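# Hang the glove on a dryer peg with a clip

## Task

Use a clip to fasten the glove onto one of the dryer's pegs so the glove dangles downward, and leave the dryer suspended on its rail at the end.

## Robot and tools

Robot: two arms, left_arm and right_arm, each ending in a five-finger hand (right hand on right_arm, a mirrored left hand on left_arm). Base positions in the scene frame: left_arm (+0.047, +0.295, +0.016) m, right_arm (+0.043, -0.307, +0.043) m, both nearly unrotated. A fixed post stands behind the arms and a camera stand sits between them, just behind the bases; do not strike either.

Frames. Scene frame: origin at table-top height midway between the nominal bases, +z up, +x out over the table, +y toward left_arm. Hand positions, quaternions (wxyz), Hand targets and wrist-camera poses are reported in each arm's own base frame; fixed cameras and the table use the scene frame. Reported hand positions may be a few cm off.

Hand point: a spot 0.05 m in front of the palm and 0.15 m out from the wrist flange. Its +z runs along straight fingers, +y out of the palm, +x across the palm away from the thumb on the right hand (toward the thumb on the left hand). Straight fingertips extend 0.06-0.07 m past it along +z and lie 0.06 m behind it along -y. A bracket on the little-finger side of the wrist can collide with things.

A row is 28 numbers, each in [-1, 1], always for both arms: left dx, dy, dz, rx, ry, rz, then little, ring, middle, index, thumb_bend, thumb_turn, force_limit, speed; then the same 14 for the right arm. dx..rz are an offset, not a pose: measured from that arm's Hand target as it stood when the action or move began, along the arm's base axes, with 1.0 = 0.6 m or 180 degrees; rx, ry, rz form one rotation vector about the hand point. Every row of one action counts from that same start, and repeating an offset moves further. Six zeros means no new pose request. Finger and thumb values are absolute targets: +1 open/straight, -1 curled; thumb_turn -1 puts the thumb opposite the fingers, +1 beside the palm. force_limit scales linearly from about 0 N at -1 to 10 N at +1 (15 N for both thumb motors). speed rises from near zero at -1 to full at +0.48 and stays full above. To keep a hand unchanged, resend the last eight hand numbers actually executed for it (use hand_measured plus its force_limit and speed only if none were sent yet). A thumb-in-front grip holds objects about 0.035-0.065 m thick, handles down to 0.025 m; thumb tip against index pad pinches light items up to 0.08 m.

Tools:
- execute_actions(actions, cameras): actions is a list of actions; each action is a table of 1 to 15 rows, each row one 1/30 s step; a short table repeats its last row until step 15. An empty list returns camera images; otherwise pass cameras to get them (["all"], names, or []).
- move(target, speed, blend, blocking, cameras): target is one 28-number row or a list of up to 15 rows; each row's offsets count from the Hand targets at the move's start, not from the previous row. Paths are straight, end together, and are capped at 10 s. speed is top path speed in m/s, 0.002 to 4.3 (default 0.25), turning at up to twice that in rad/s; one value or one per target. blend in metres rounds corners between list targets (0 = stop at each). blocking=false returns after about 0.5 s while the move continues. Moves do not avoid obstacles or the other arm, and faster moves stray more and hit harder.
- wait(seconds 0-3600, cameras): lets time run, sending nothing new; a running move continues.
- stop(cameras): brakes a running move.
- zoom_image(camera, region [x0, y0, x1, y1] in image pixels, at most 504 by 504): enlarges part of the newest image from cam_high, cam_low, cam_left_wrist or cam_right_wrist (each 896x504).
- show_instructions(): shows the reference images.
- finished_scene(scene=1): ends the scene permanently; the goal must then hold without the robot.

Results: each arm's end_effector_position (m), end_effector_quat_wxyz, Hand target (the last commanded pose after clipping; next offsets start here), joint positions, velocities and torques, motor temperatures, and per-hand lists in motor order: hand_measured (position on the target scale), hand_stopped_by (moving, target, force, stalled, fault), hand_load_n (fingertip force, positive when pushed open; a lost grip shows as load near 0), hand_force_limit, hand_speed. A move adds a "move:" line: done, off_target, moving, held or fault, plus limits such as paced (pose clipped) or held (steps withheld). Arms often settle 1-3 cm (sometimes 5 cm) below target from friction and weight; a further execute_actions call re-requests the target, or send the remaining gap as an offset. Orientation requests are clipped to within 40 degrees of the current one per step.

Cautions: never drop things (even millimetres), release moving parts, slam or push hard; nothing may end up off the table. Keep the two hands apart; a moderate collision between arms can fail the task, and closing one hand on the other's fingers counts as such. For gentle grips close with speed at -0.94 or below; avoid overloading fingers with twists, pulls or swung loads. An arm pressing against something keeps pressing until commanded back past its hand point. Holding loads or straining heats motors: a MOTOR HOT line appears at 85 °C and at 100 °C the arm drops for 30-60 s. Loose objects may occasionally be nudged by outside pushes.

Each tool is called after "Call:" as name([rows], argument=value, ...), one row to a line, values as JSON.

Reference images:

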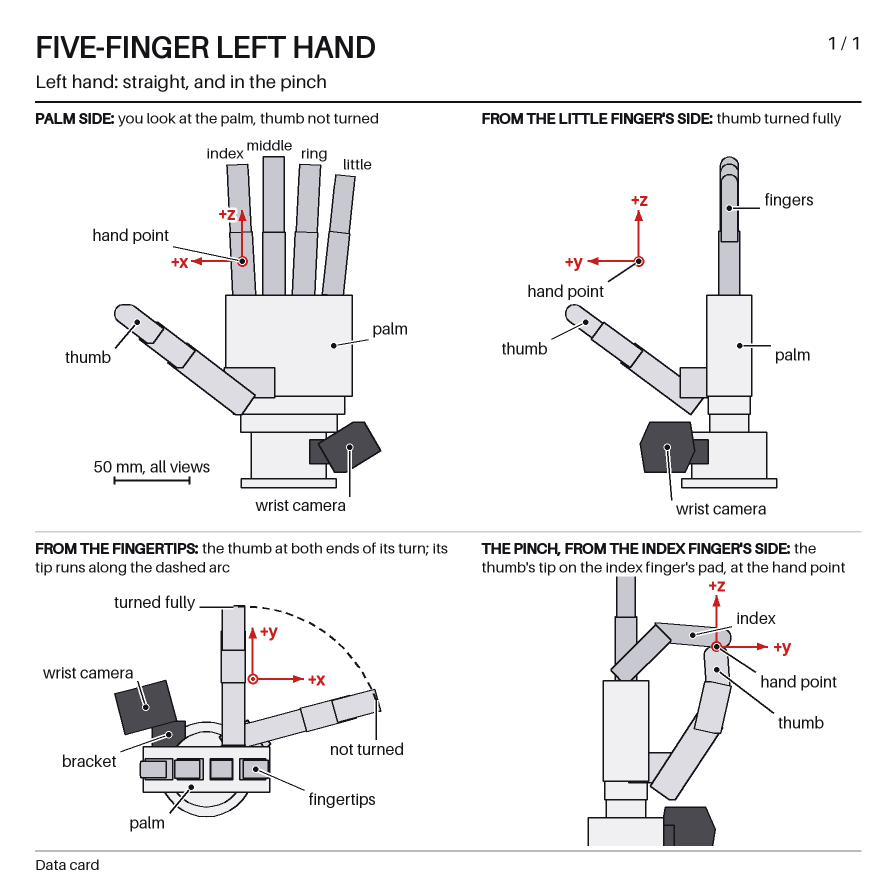

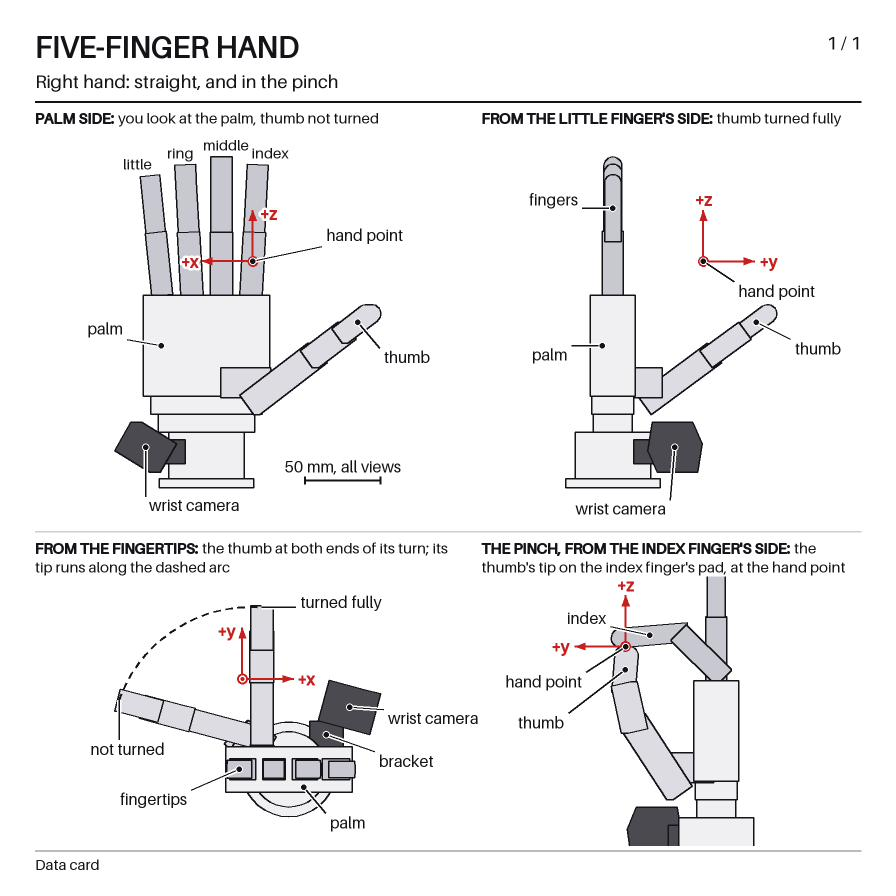

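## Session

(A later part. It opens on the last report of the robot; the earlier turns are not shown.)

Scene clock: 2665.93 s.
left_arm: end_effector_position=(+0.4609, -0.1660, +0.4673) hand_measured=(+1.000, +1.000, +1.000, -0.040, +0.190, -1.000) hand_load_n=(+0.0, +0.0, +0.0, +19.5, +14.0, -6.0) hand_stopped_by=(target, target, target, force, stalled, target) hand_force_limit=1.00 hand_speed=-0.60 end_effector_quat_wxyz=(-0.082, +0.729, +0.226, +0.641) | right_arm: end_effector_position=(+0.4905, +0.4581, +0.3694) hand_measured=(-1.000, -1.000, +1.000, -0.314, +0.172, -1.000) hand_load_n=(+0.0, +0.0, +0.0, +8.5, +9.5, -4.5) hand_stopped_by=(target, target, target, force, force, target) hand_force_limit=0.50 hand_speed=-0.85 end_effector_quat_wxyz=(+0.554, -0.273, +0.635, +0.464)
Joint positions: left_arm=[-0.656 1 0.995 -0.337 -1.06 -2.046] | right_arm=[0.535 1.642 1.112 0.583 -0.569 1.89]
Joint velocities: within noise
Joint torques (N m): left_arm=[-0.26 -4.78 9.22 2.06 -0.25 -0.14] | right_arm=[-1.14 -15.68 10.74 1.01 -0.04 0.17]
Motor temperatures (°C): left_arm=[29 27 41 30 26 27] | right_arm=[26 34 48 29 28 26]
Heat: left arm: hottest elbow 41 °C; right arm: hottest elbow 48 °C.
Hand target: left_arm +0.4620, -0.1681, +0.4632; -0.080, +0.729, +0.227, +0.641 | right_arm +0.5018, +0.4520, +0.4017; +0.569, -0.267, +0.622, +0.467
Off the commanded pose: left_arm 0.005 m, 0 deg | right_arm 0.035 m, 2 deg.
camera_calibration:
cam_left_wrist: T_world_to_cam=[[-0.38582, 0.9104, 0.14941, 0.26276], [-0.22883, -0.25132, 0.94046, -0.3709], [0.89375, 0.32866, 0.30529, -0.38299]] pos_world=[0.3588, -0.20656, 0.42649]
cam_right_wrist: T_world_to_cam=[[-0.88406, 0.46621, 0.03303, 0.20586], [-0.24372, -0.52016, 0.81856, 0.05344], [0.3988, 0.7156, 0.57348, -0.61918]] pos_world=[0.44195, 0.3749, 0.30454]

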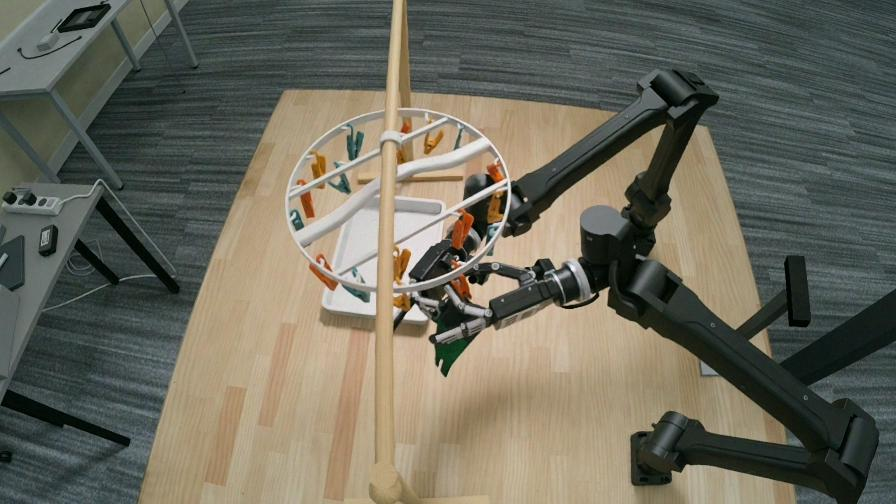

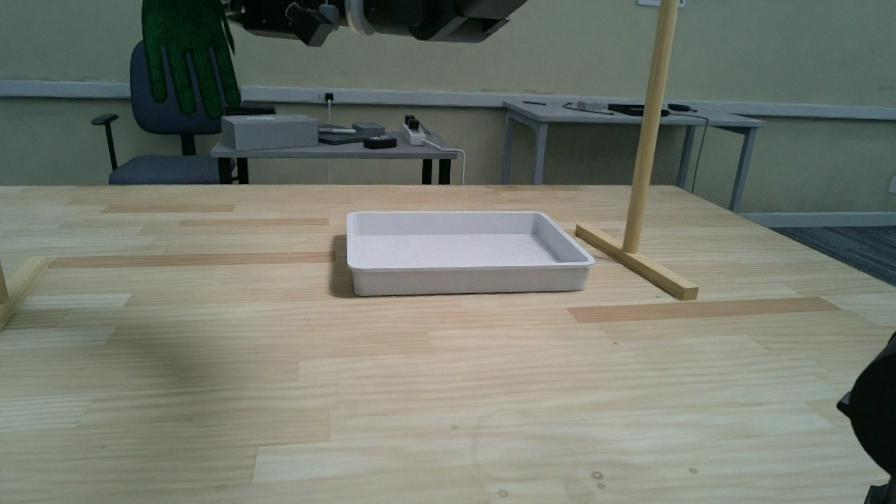

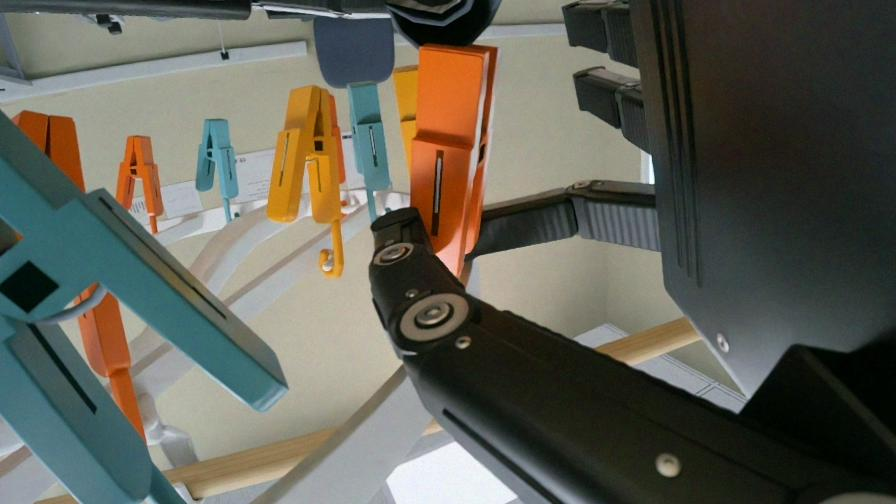

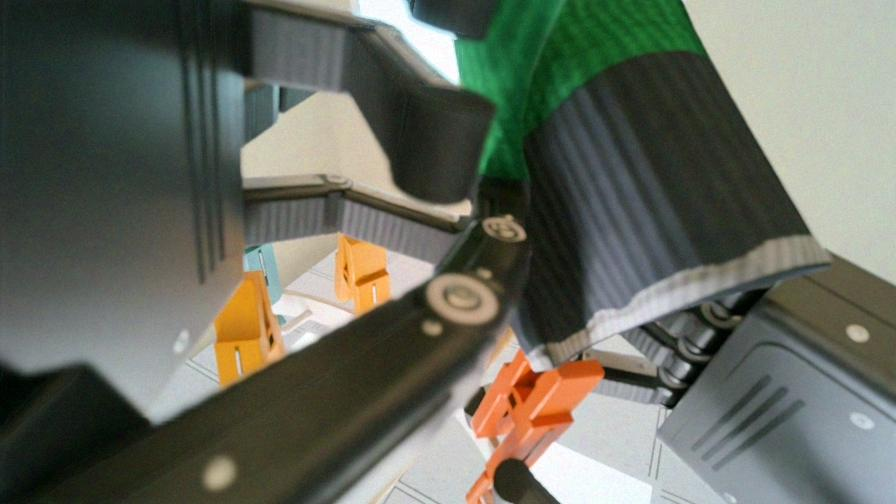

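Call:
move(target=[0,0,0,0,0,0,1,1,1,-0.3,0.18,-1,1.0,-0.6,0.0030,-0.001,0.0167,0,0,0,-1,-1,1,-0.5,0.05,-1,0.5,-0.85], speed=0.02, cameras=["cam_left_wrist","cam_right_wrist"])

Call:
zoom_image(camera="cam_left_wrist", region=[380, 0, 560, 90])

Call:
zoom_image(camera="cam_right_wrist", region=[480, 320, 640, 460])

Scene clock: 2680.30 s.
left_arm: end_effector_position=(+0.4609, -0.1660, +0.4673) hand_measured=(+1.000, +1.000, +1.000, -0.040, +0.190, -1.000) hand_load_n=(+0.0, +0.0, +0.0, +20.0, +13.5, -6.0) hand_stopped_by=(target, target, target, force, stalled, target) hand_force_limit=1.00 hand_speed=-0.60 end_effector_quat_wxyz=(-0.082, +0.729, +0.226, +0.641) | right_arm: end_effector_position=(+0.4917, +0.4569, +0.3757) hand_measured=(-1.000, -1.000, +1.000, -0.314, +0.172, -1.000) hand_load_n=(+0.0, +0.0, +0.0, +8.5, +9.5, -4.5) hand_stopped_by=(target, target, target, force, force, target) hand_force_limit=0.50 hand_speed=-0.85 end_effector_quat_wxyz=(+0.552, -0.273, +0.637, +0.464)
Joint positions: left_arm=[-0.656 1 0.995 -0.337 -1.06 -2.046] | right_arm=[0.532 1.632 1.122 0.557 -0.571 1.89]
Joint torques (N m): left_arm=[-0.44 -4.84 9.24 2.09 -0.26 -0.15] | right_arm=[-1.14 -15.5 11.21 1.11 -0.08 0.15]
Heat: left arm: hottest elbow 41 °C; right arm: hottest elbow 49 °C.
Hand target: left_arm +0.4620, -0.1681, +0.4632; -0.080, +0.729, +0.227, +0.641 | right_arm +0.5036, +0.4514, +0.4120; +0.569, -0.267, +0.622, +0.467
Off the commanded pose: left_arm 0.005 m, 0 deg | right_arm 0.038 m, 3 deg.
move: off_target (right_arm)
cam_left_wrist: T_world_to_cam=[[-0.38582, 0.9104, 0.14941, 0.26276], [-0.22883, -0.25132, 0.94046, -0.3709], [0.89375, 0.32866, 0.30529, -0.38299]] pos_world=[0.3588, -0.20656, 0.42649]
cam_right_wrist: T_world_to_cam=[[-0.88371, 0.46664, 0.0361, 0.20572], [-0.23967, -0.51744, 0.82147, 0.04353], [0.40201, 0.71729, 0.5691, -0.62314]] pos_world=[0.44274, 0.3735, 0.31145]

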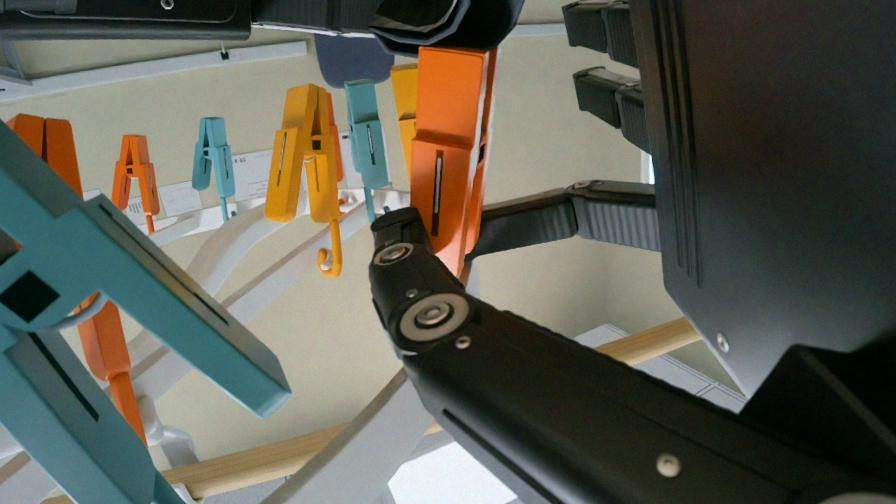

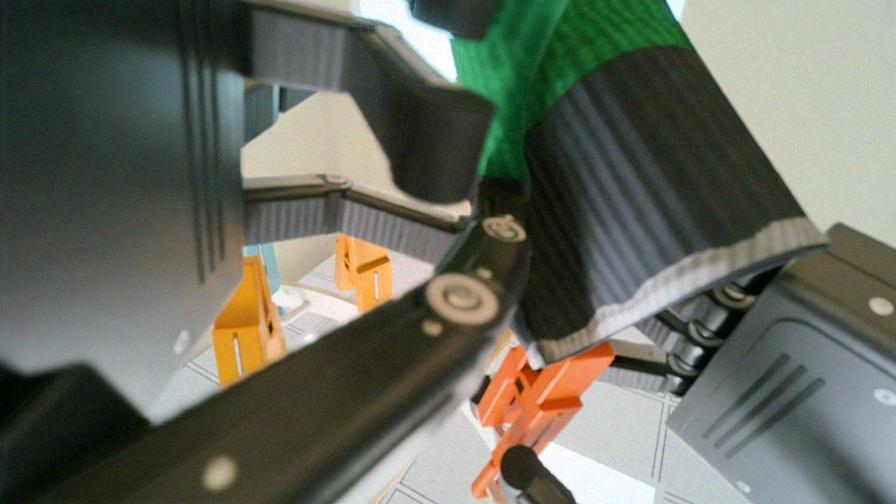

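Scaled by 2.800 from the camera's image (finer frame: 1280x720).

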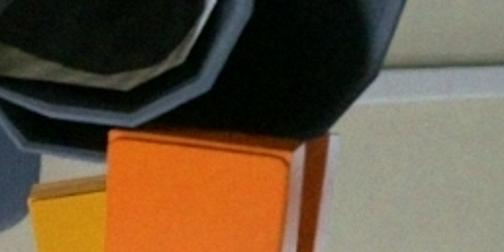

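Scaled by 3.150 from the camera's image (finer frame: 1280x720).

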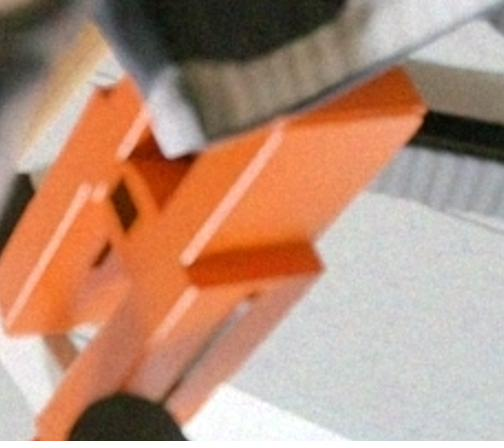

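Call:
zoom_image(camera="cam_left_wrist", region=[410, 30, 510, 70])

Call:
zoom_image(camera="cam_right_wrist", region=[505, 325, 605, 405])

Scaled by 5.040 from the camera's image (finer frame: 1280x720).

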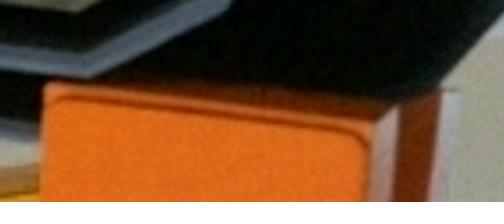

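Scaled by 5.040 from the camera's image (finer frame: 1280x720).

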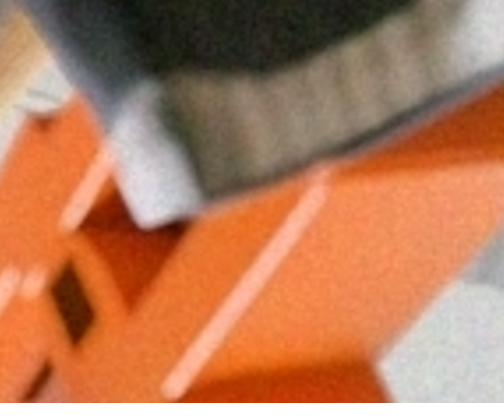

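Call:
move(target=[0,0,0,0,0,0,1,1,1,-0.3,0.18,-1,1.0,-0.6,0.0003,-0.0015,0.0058,0,0,0,-1,-1,1,-0.5,0.05,-1,0.5,-0.85], speed=0.02, cameras=["cam_left_wrist","cam_right_wrist"])

Call:
zoom_image(camera="cam_left_wrist", region=[380, 0, 560, 90])

Call:
zoom_image(camera="cam_right_wrist", region=[480, 320, 640, 460])

Scene clock: 2723.13 s.
left_arm: end_effector_position=(+0.4609, -0.1660, +0.4673) hand_measured=(+1.000, +1.000, +1.000, -0.040, +0.190, -1.000) hand_load_n=(+0.0, +0.0, +0.0, +19.5, +13.5, -6.0) hand_stopped_by=(target, target, target, force, stalled, target) hand_force_limit=1.00 hand_speed=-0.60 end_effector_quat_wxyz=(-0.082, +0.729, +0.226, +0.641) | right_arm: end_effector_position=(+0.4917, +0.4560, +0.3762) hand_measured=(-1.000, -1.000, +1.000, -0.314, +0.172, -1.000) hand_load_n=(+0.0, +0.0, +0.0, +8.5, +9.5, -4.5) hand_stopped_by=(target, target, target, force, force, target) hand_force_limit=0.50 hand_speed=-0.85 end_effector_quat_wxyz=(+0.550, -0.273, +0.639, +0.464)
Joint positions: left_arm=[-0.656 1 0.995 -0.337 -1.06 -2.046] | right_arm=[0.53 1.628 1.122 0.548 -0.573 1.89]
Joint torques (N m): left_arm=[-0.32 -4.84 9.24 2.03 -0.25 -0.14] | right_arm=[-1.08 -15.85 11.54 1.06 -0.08 0.15]
Heat: left arm: hottest elbow 41 °C; right arm: hottest elbow 47 °C.
Hand target: left_arm +0.4620, -0.1681, +0.4632; -0.080, +0.729, +0.227, +0.641 | right_arm +0.5038, +0.4504, +0.4154; +0.569, -0.267, +0.622, +0.467
Off the commanded pose: left_arm 0.005 m, 0 deg | right_arm 0.041 m, 3 deg.
move: off_target (right_arm)
cam_left_wrist: T_world_to_cam=[[-0.38582, 0.9104, 0.14941, 0.26276], [-0.22883, -0.25132, 0.94046, -0.3709], [0.89375, 0.32866, 0.30529, -0.38299]] pos_world=[0.3588, -0.20656, 0.42649]
cam_right_wrist: T_world_to_cam=[[-0.88374, 0.46638, 0.03866, 0.20529], [-0.23597, -0.51542, 0.82381, 0.03918], [0.40413, 0.71891, 0.56555, -0.62323]] pos_world=[0.44253, 0.37249, 0.31226]

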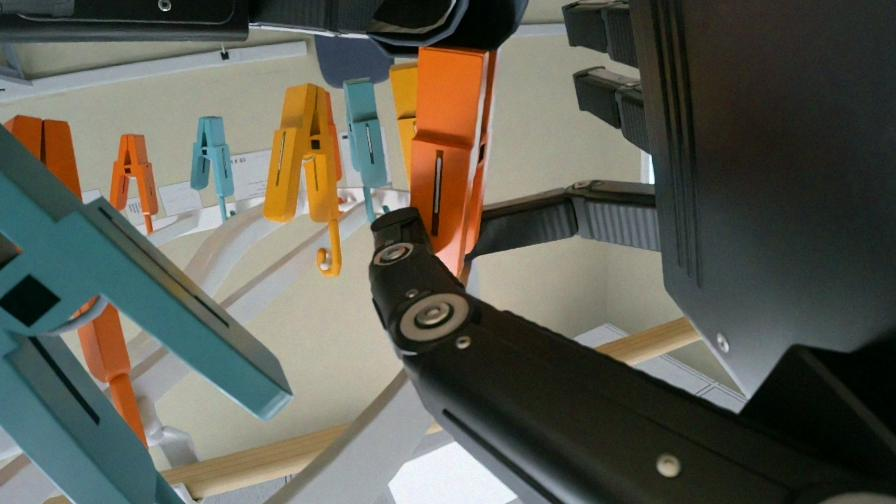

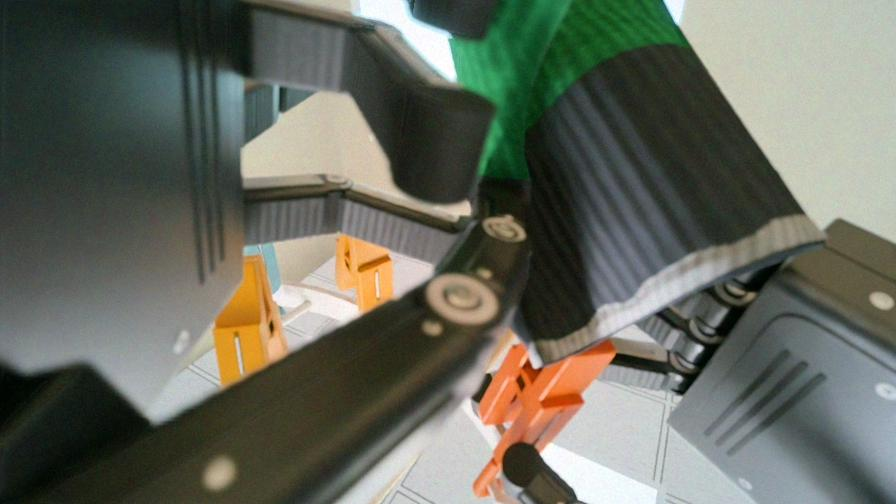

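Scaled by 2.800 from the camera's image (finer frame: 1280x720).

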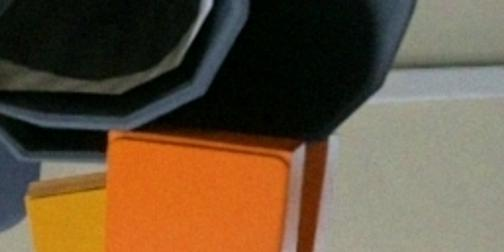

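Scaled by 3.150 from the camera's image (finer frame: 1280x720).

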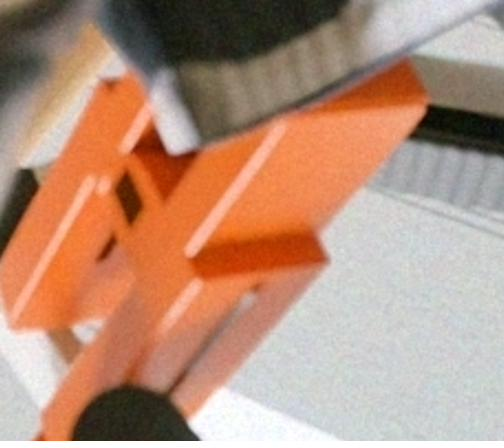

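Call:
move(target=[0,0,0,0,0,0,1,1,1,-0.3,0.18,-1,1.0,-0.6,0.0,0,0.0075,0,0,0,-1,-1,1,-0.5,0.05,-1,0.5,-0.85], speed=0.02, cameras=["cam_left_wrist","cam_right_wrist"])

Call:
zoom_image(camera="cam_left_wrist", region=[380, 0, 560, 90])

Call:
zoom_image(camera="cam_right_wrist", region=[480, 320, 640, 460])

Scene clock: 2732.83 s.
left_arm: end_effector_position=(+0.4609, -0.1660, +0.4673) hand_measured=(+1.000, +1.000, +1.000, -0.040, +0.190, -1.000) hand_load_n=(+0.0, +0.0, +0.0, +19.5, +13.5, -6.0) hand_stopped_by=(target, target, target, force, stalled, target) hand_force_limit=1.00 hand_speed=-0.60 end_effector_quat_wxyz=(-0.082, +0.729, +0.226, +0.641) | right_arm: end_effector_position=(+0.4922, +0.4563, +0.3823) hand_measured=(-1.000, -1.000, +1.000, -0.314, +0.172, -1.000) hand_load_n=(+0.5, +0.0, +0.0, +8.5, +9.5, -4.5) hand_stopped_by=(target, target, target, force, force, target) hand_force_limit=0.50 hand_speed=-0.85 end_effector_quat_wxyz=(+0.551, -0.273, +0.638, +0.464)
Joint positions: left_arm=[-0.656 1 0.995 -0.337 -1.06 -2.046] | right_arm=[0.53 1.623 1.131 0.536 -0.573 1.89]
Joint torques (N m): left_arm=[-0.32 -4.84 9.22 2.07 -0.25 -0.14] | right_arm=[-1.38 -15.97 11.37 1.06 -0.06 0.15]
Heat: left arm: hottest elbow 41 °C; right arm: hottest elbow 47 °C.
Hand target: left_arm +0.4620, -0.1681, +0.4632; -0.080, +0.729, +0.227, +0.641 | right_arm +0.5038, +0.4505, +0.4198; +0.569, -0.267, +0.622, +0.467
Off the commanded pose: left_arm 0.005 m, 0 deg | right_arm 0.040 m, 3 deg.
move: off_target (right_arm)
cam_left_wrist: T_world_to_cam=[[-0.38582, 0.9104, 0.14941, 0.26276], [-0.22883, -0.25132, 0.94046, -0.3709], [0.89375, 0.32866, 0.30529, -0.38299]] pos_world=[0.3588, -0.20656, 0.42649]
cam_right_wrist: T_world_to_cam=[[-0.88386, 0.46629, 0.03702, 0.20602], [-0.2381, -0.51661, 0.82245, 0.03657], [0.40263, 0.71811, 0.56763, -0.62673]] pos_world=[0.44314, 0.37289, 0.31805]

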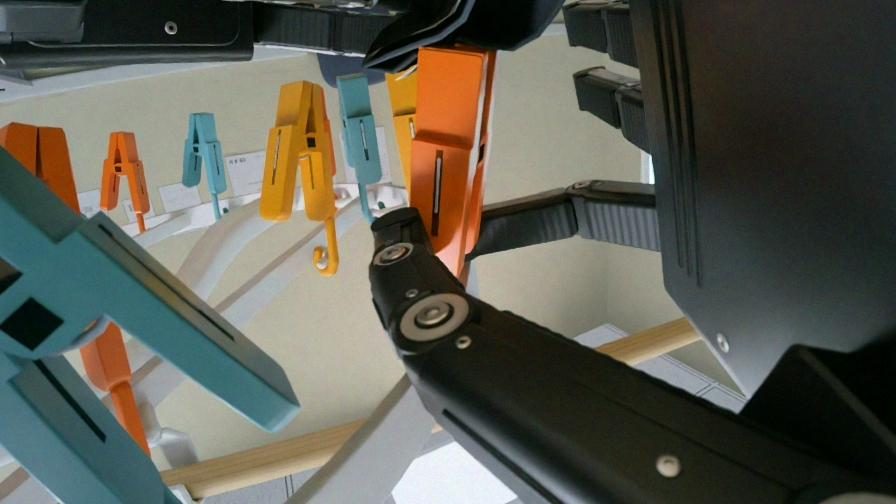

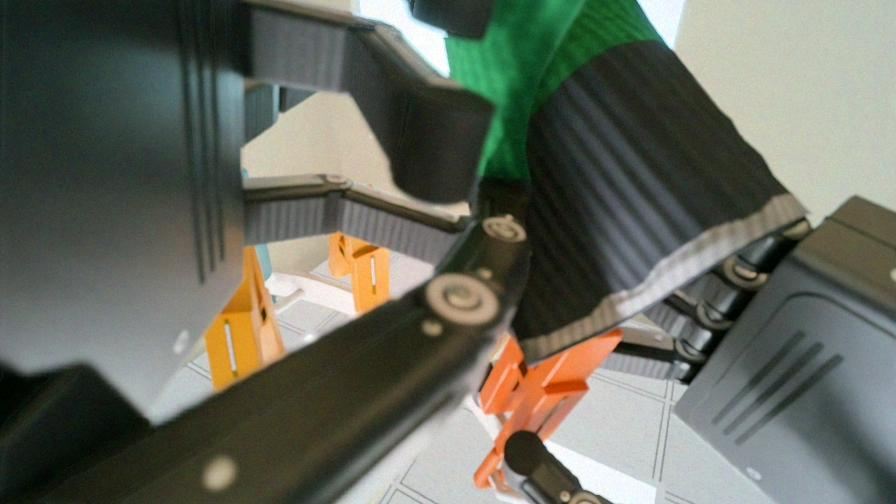

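Scaled by 2.800 from the camera's image (finer frame: 1280x720).

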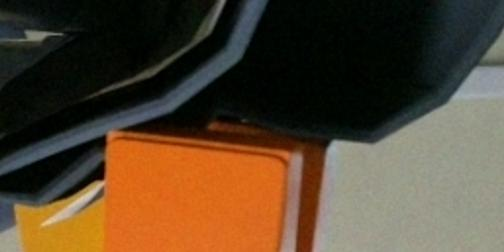

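Scaled by 3.150 from the camera's image (finer frame: 1280x720).

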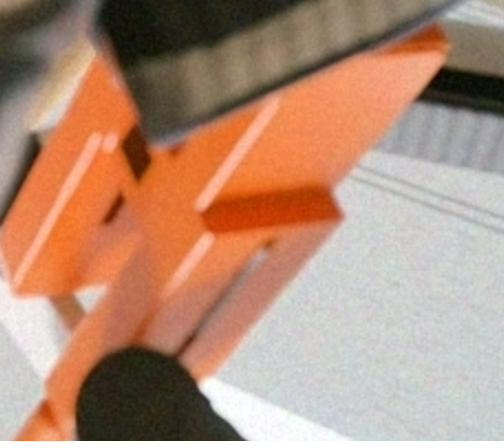

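Call:
zoom_image(camera="cam_left_wrist", region=[400, 20, 520, 80])

Call:
zoom_image(camera="cam_right_wrist", region=[505, 325, 605, 405])

Call:
zoom_image(camera="cam_high", region=[400, 240, 500, 340])

Scaled by 4.200 from the camera's image (finer frame: 1280x720).

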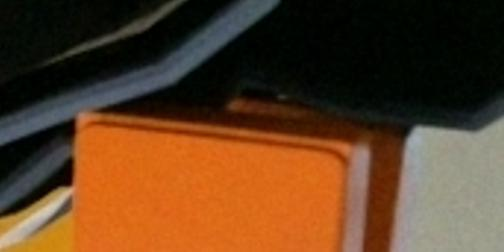

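Scaled by 5.040 from the camera's image (finer frame: 1280x720).

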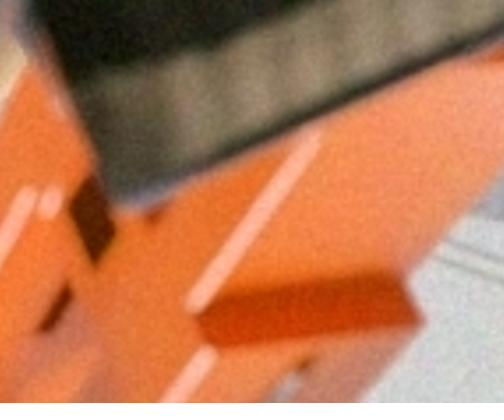

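This scene's latest camera images include none from cam_high. They are from: cam_left_wrist, cam_right_wrist. cam_high's image comes with the result of a call that names it in "cameras".

Call:
zoom_image(camera="cam_right_wrist", region=[450, 320, 650, 504])

Call:
zoom_image(camera="cam_left_wrist", region=[340, 30, 540, 290])

Call:
zoom_image(camera="cam_left_wrist", region=[240, 60, 390, 290])

Scaled by 2.520 from the camera's image (finer frame: 1280x720).

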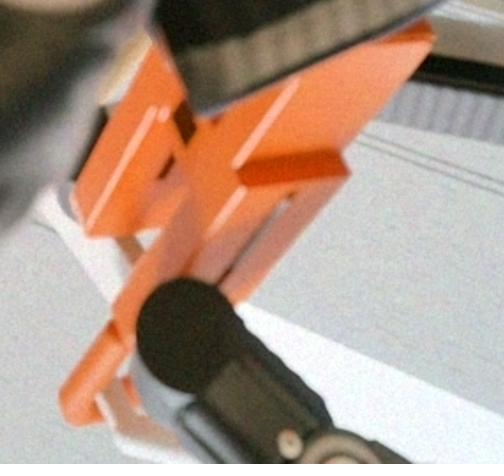

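Scaled by 1.938 from the camera's image (finer frame: 1280x720).

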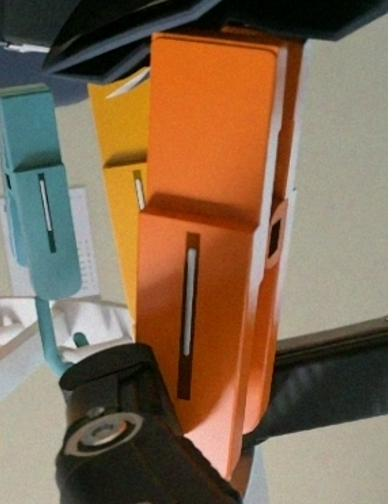

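Scaled by 2.191 from the camera's image (finer frame: 1280x720).

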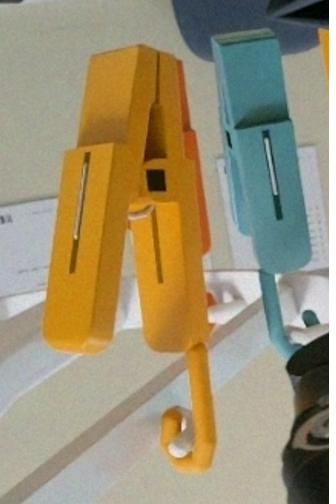

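Call:
execute_actions(actions=[], cameras=["cam_high","cam_left_wrist"])

Call:
zoom_image(camera="cam_high", region=[400, 190, 520, 340])

Scene clock: 2775.93 s.
left_arm: end_effector_position=(+0.4609, -0.1660, +0.4673) hand_measured=(+1.000, +1.000, +1.000, -0.040, +0.190, -1.000) hand_load_n=(+0.0, +0.0, +0.0, +19.5, +14.0, -6.0) hand_stopped_by=(target, target, target, force, stalled, target) hand_force_limit=1.00 hand_speed=-0.60 end_effector_quat_wxyz=(-0.082, +0.729, +0.226, +0.641) | right_arm: end_effector_position=(+0.4922, +0.4563, +0.3821) hand_measured=(-1.000, -1.000, +1.000, -0.314, +0.172, -1.000) hand_load_n=(+0.0, +0.0, +0.0, +8.5, +9.5, -4.5) hand_stopped_by=(target, target, target, force, force, target) hand_force_limit=0.50 hand_speed=-0.85 end_effector_quat_wxyz=(+0.551, -0.273, +0.638, +0.464)
Joint positions: left_arm=[-0.656 1 0.995 -0.337 -1.06 -2.046] | right_arm=[0.53 1.623 1.131 0.536 -0.573 1.89]
Joint velocities: within noise
Joint torques (N m): left_arm=[-0.26 -4.72 9.24 2.06 -0.26 -0.14] | right_arm=[-1.2 -15.85 11.45 1.1 -0.07 0.17]
Motor temperatures (°C): left_arm=[29 27 41 30 26 27] | right_arm=[26 34 51 29 28 26]
Heat: left arm: hottest elbow 41 °C; right arm: hottest elbow 51 °C.
Hand target: left_arm +0.4620, -0.1681, +0.4632; -0.080, +0.729, +0.227, +0.641 | right_arm +0.5038, +0.4505, +0.4198; +0.569, -0.267, +0.622, +0.467
Off the commanded pose: left_arm 0.005 m, 0 deg | right_arm 0.040 m, 3 deg.
camera_calibration:
cam_left_wrist: T_world_to_cam=[[-0.38582, 0.9104, 0.14941, 0.26276], [-0.22883, -0.25132, 0.94046, -0.3709], [0.89375, 0.32866, 0.30529, -0.38299]] pos_world=[0.3588, -0.20656, 0.42649]
Images, in order (width x height): cam_high 896x504, cam_left_wrist 896x504.

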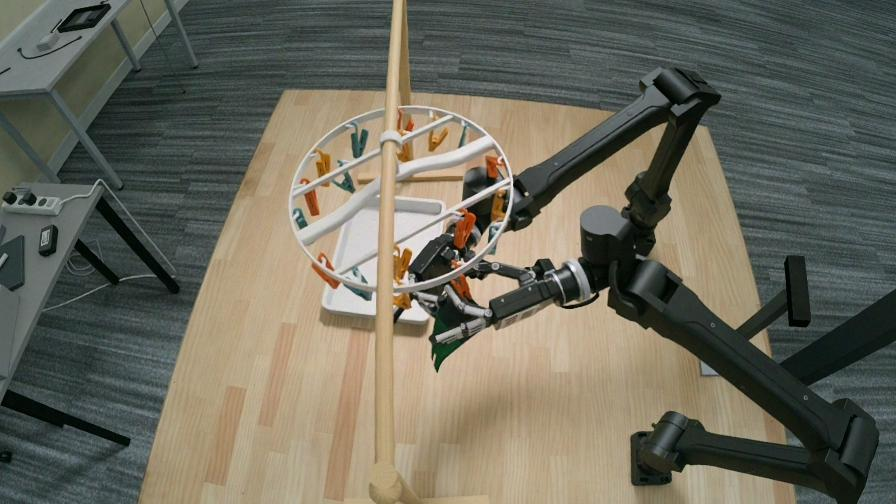

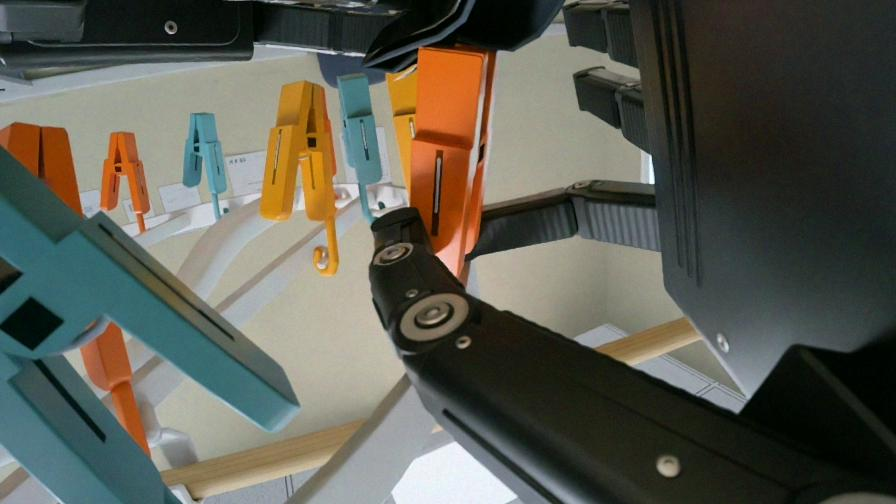

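Scaled by 3.360 from the camera's image (finer frame: 1280x720).

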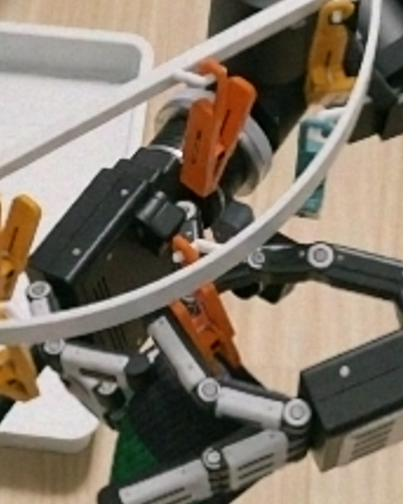

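Call:
zoom_image(camera="cam_high", region=[440, 250, 490, 310])

Call:
zoom_image(camera="cam_left_wrist", region=[0, 100, 310, 504])

Scaled by 8.400 from the camera's image (finer frame: 1280x720).

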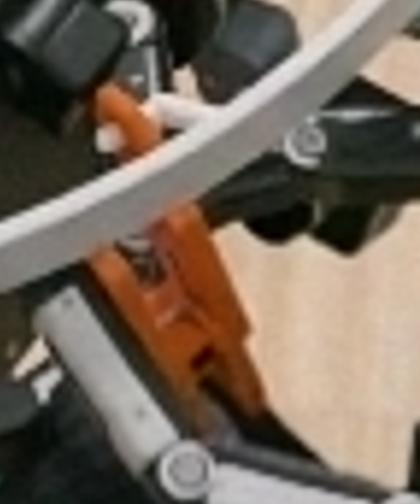

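Scaled by 1.248 from the camera's image (finer frame: 1280x720).

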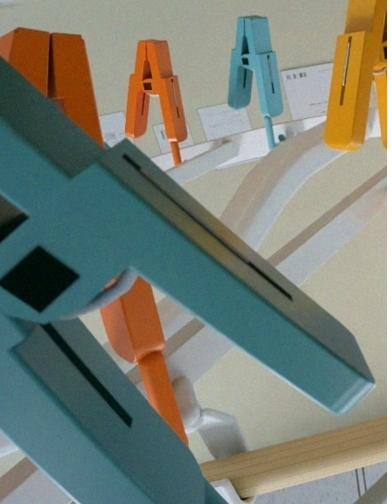

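Call:
move([
  [0,0,0,0,0,0,1,1,1,-0.3,0.18,-1,1.0,-0.6,-0.0025,-0.0023,-0.1,0,0,0,-1,-1,1,-0.5,0.05,-1,0.5,-0.85],
  [0,0,0,0,0,0,1,1,1,-0.3,0.18,-1,1.0,-0.6,-0.0025,-0.0023,-0.0325,0,0,0,-1,-1,1,-0.5,0.05,-1,0.5,-0.85],
], speed=0.03, cameras=["cam_left_wrist","cam_right_wrist"])

Call:
zoom_image(camera="cam_left_wrist", region=[380, 0, 560, 90])

Call:
zoom_image(camera="cam_right_wrist", region=[480, 320, 640, 460])

Scene clock: 2835.60 s.
left_arm: end_effector_position=(+0.4609, -0.1660, +0.4673) hand_measured=(+1.000, +1.000, +1.000, -0.040, +0.190, -1.000) hand_load_n=(+0.0, +0.0, +0.0, +19.5, +13.5, -6.0) hand_stopped_by=(target, target, target, force, stalled, target) hand_force_limit=1.00 hand_speed=-0.60 end_effector_quat_wxyz=(-0.082, +0.729, +0.226, +0.641) | right_arm: end_effector_position=(+0.4921, +0.4561, +0.3723) hand_measured=(-1.000, -1.000, +1.000, -0.314, +0.172, -1.000) hand_load_n=(+0.0, +0.0, +0.0, +8.5, +9.5, -5.0) hand_stopped_by=(target, target, target, force, force, target) hand_force_limit=0.50 hand_speed=-0.85 end_effector_quat_wxyz=(+0.557, -0.274, +0.632, +0.465)
Joint positions: left_arm=[-0.656 1 0.995 -0.337 -1.06 -2.046] | right_arm=[0.53 1.642 1.116 0.587 -0.574 1.89]
Joint torques (N m): left_arm=[-0.38 -4.72 9.22 2.06 -0.26 -0.14] | right_arm=[-1.26 -15.74 10.19 0.96 -0.06 0.15]
Heat: left arm: hottest elbow 41 °C; right arm: hottest elbow 51 °C.
Hand target: left_arm +0.4620, -0.1681, +0.4632; -0.080, +0.729, +0.227, +0.641 | right_arm +0.5022, +0.4491, +0.4005; +0.569, -0.267, +0.621, +0.467
Off the commanded pose: left_arm 0.005 m, 0 deg | right_arm 0.031 m, 2 deg.
move: off_target (right_arm)
cam_left_wrist: T_world_to_cam=[[-0.38582, 0.9104, 0.14941, 0.26276], [-0.22883, -0.25132, 0.94046, -0.3709], [0.89375, 0.32866, 0.30529, -0.38299]] pos_world=[0.3588, -0.20656, 0.42649]
cam_right_wrist: T_world_to_cam=[[-0.88451, 0.46564, 0.02874, 0.21013], [-0.24921, -0.52367, 0.81465, 0.05607], [0.39439, 0.7134, 0.57924, -0.61899]] pos_world=[0.44396, 0.37311, 0.30683]

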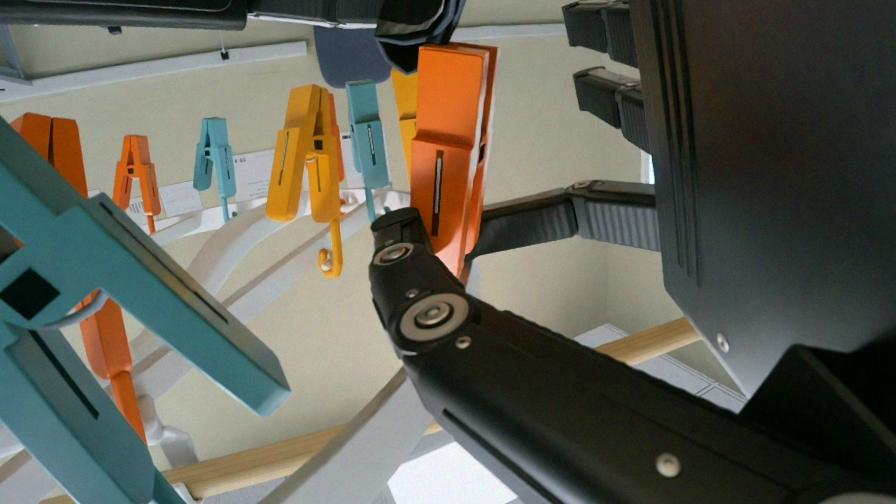

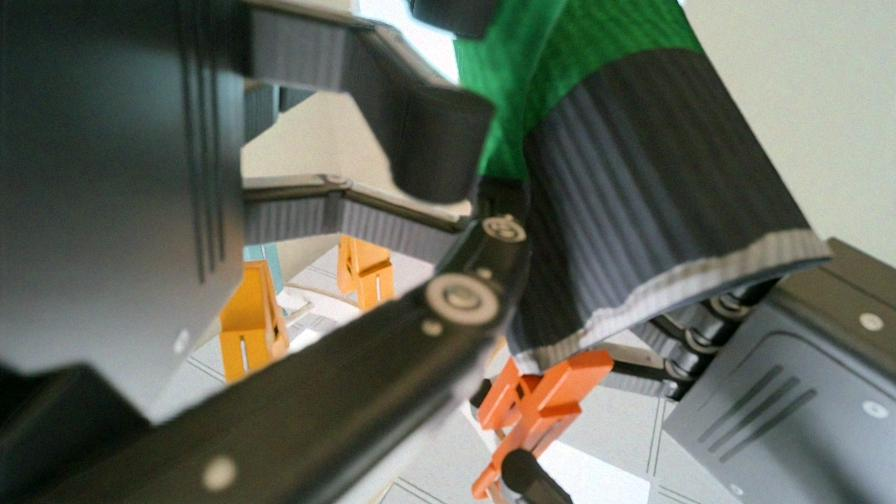

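Scaled by 2.800 from the camera's image (finer frame: 1280x720).

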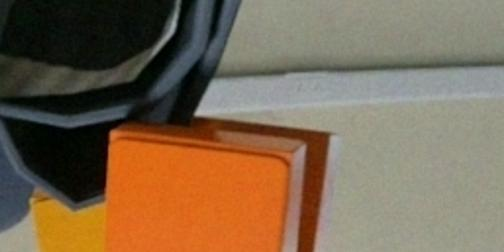

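Scaled by 3.150 from the camera's image (finer frame: 1280x720).

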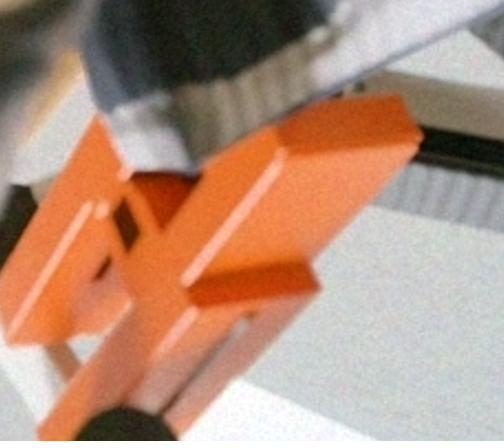

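Call:
move(target=[0,0,0,0,0,0,1,1,1,-0.3,0.18,-1,1.0,-0.6,0.0005,0.0005,0.018,0,0,0,-1,-1,1,-0.5,0.05,-1,0.5,-0.85], speed=0.02, cameras=["cam_left_wrist","cam_right_wrist"])

Call:
zoom_image(camera="cam_left_wrist", region=[380, 0, 560, 90])

Call:
zoom_image(camera="cam_right_wrist", region=[480, 320, 640, 460])

Scene clock: 2866.93 s.
left_arm: end_effector_position=(+0.4609, -0.1660, +0.4673) hand_measured=(+1.000, +1.000, +1.000, -0.040, +0.190, -1.000) hand_load_n=(+0.0, +0.0, +0.0, +19.5, +14.0, -6.0) hand_stopped_by=(target, target, target, force, stalled, target) hand_force_limit=1.00 hand_speed=-0.60 end_effector_quat_wxyz=(-0.082, +0.729, +0.226, +0.641) | right_arm: end_effector_position=(+0.4907, +0.4553, +0.3750) hand_measured=(-1.000, -1.000, +1.000, -0.314, +0.172, -1.000) hand_load_n=(+0.0, +0.0, +0.0, +8.5, +9.5, -4.5) hand_stopped_by=(target, target, target, force, force, target) hand_force_limit=0.50 hand_speed=-0.85 end_effector_quat_wxyz=(+0.552, -0.273, +0.637, +0.464)
Joint positions: left_arm=[-0.656 1 0.995 -0.337 -1.06 -2.046] | right_arm=[0.53 1.629 1.116 0.56 -0.574 1.89]
Joint torques (N m): left_arm=[-0.32 -4.78 9.22 2.09 -0.26 -0.13] | right_arm=[-1.26 -15.68 11.15 1.02 -0.08 0.15]
Heat: left arm: hottest elbow 41 °C; right arm: hottest elbow 48 °C.
Hand target: left_arm +0.4620, -0.1681, +0.4632; -0.080, +0.729, +0.227, +0.641 | right_arm +0.5025, +0.4494, +0.4112; +0.569, -0.267, +0.622, +0.467
Off the commanded pose: left_arm 0.005 m, 0 deg | right_arm 0.039 m, 3 deg.
move: off_target (right_arm)
cam_left_wrist: T_world_to_cam=[[-0.38582, 0.9104, 0.14941, 0.26276], [-0.22883, -0.25132, 0.94046, -0.3709], [0.89375, 0.32866, 0.30529, -0.38299]] pos_world=[0.3588, -0.20656, 0.42649]
cam_right_wrist: T_world_to_cam=[[-0.88407, 0.46594, 0.03638, 0.20603], [-0.23902, -0.51765, 0.82152, 0.04292], [0.40161, 0.71759, 0.56901, -0.62108]] pos_world=[0.44184, 0.3719, 0.31065]

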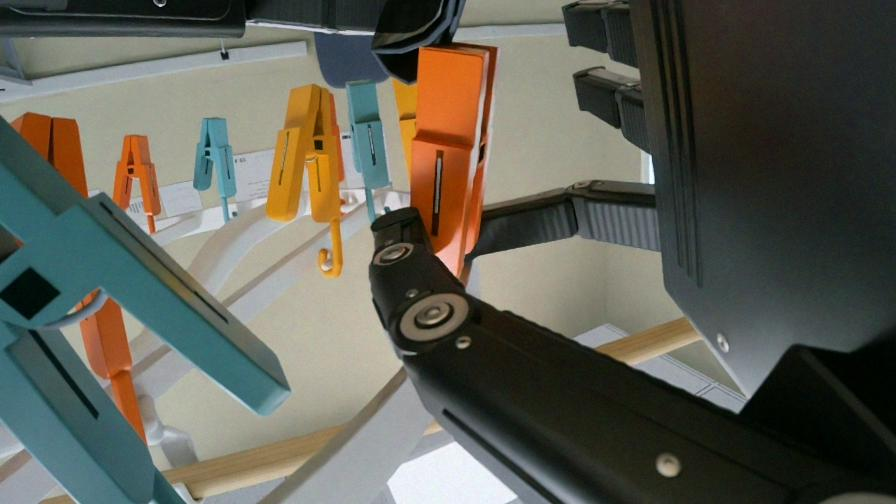

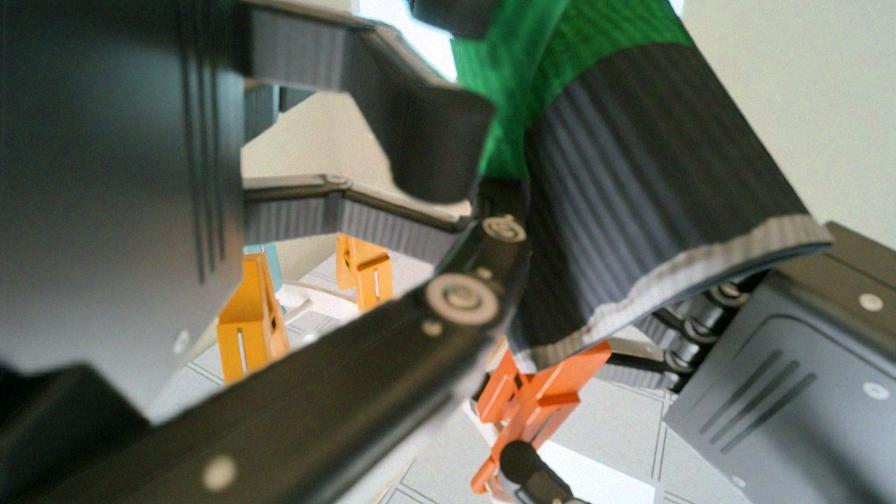

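Scaled by 2.800 from the camera's image (finer frame: 1280x720).

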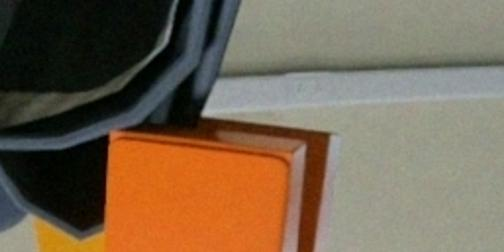

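Scaled by 3.150 from the camera's image (finer frame: 1280x720).

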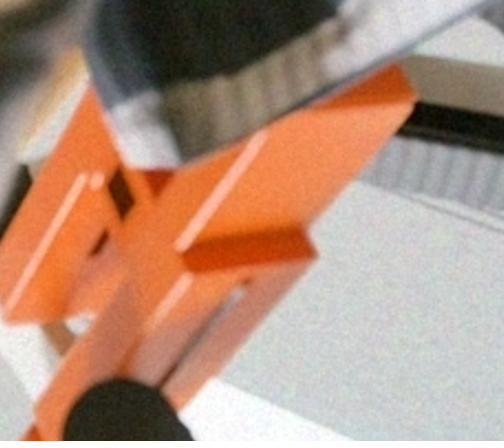

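Call:
zoom_image(camera="cam_left_wrist", region=[400, 20, 510, 70])

Call:
zoom_image(camera="cam_right_wrist", region=[500, 330, 600, 400])

Scaled by 4.582 from the camera's image (finer frame: 1280x720).

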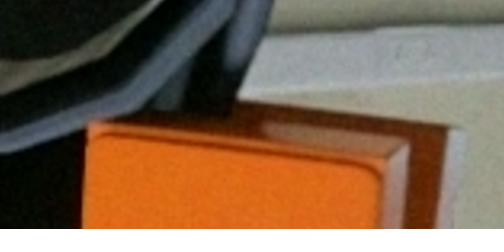

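Scaled by 5.040 from the camera's image (finer frame: 1280x720).

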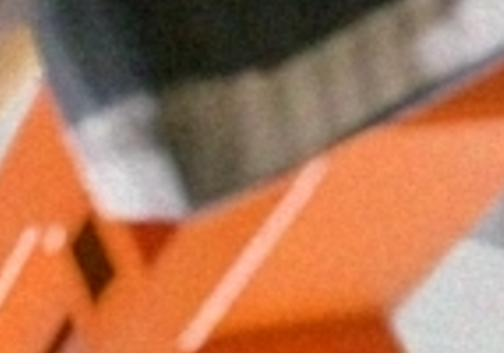

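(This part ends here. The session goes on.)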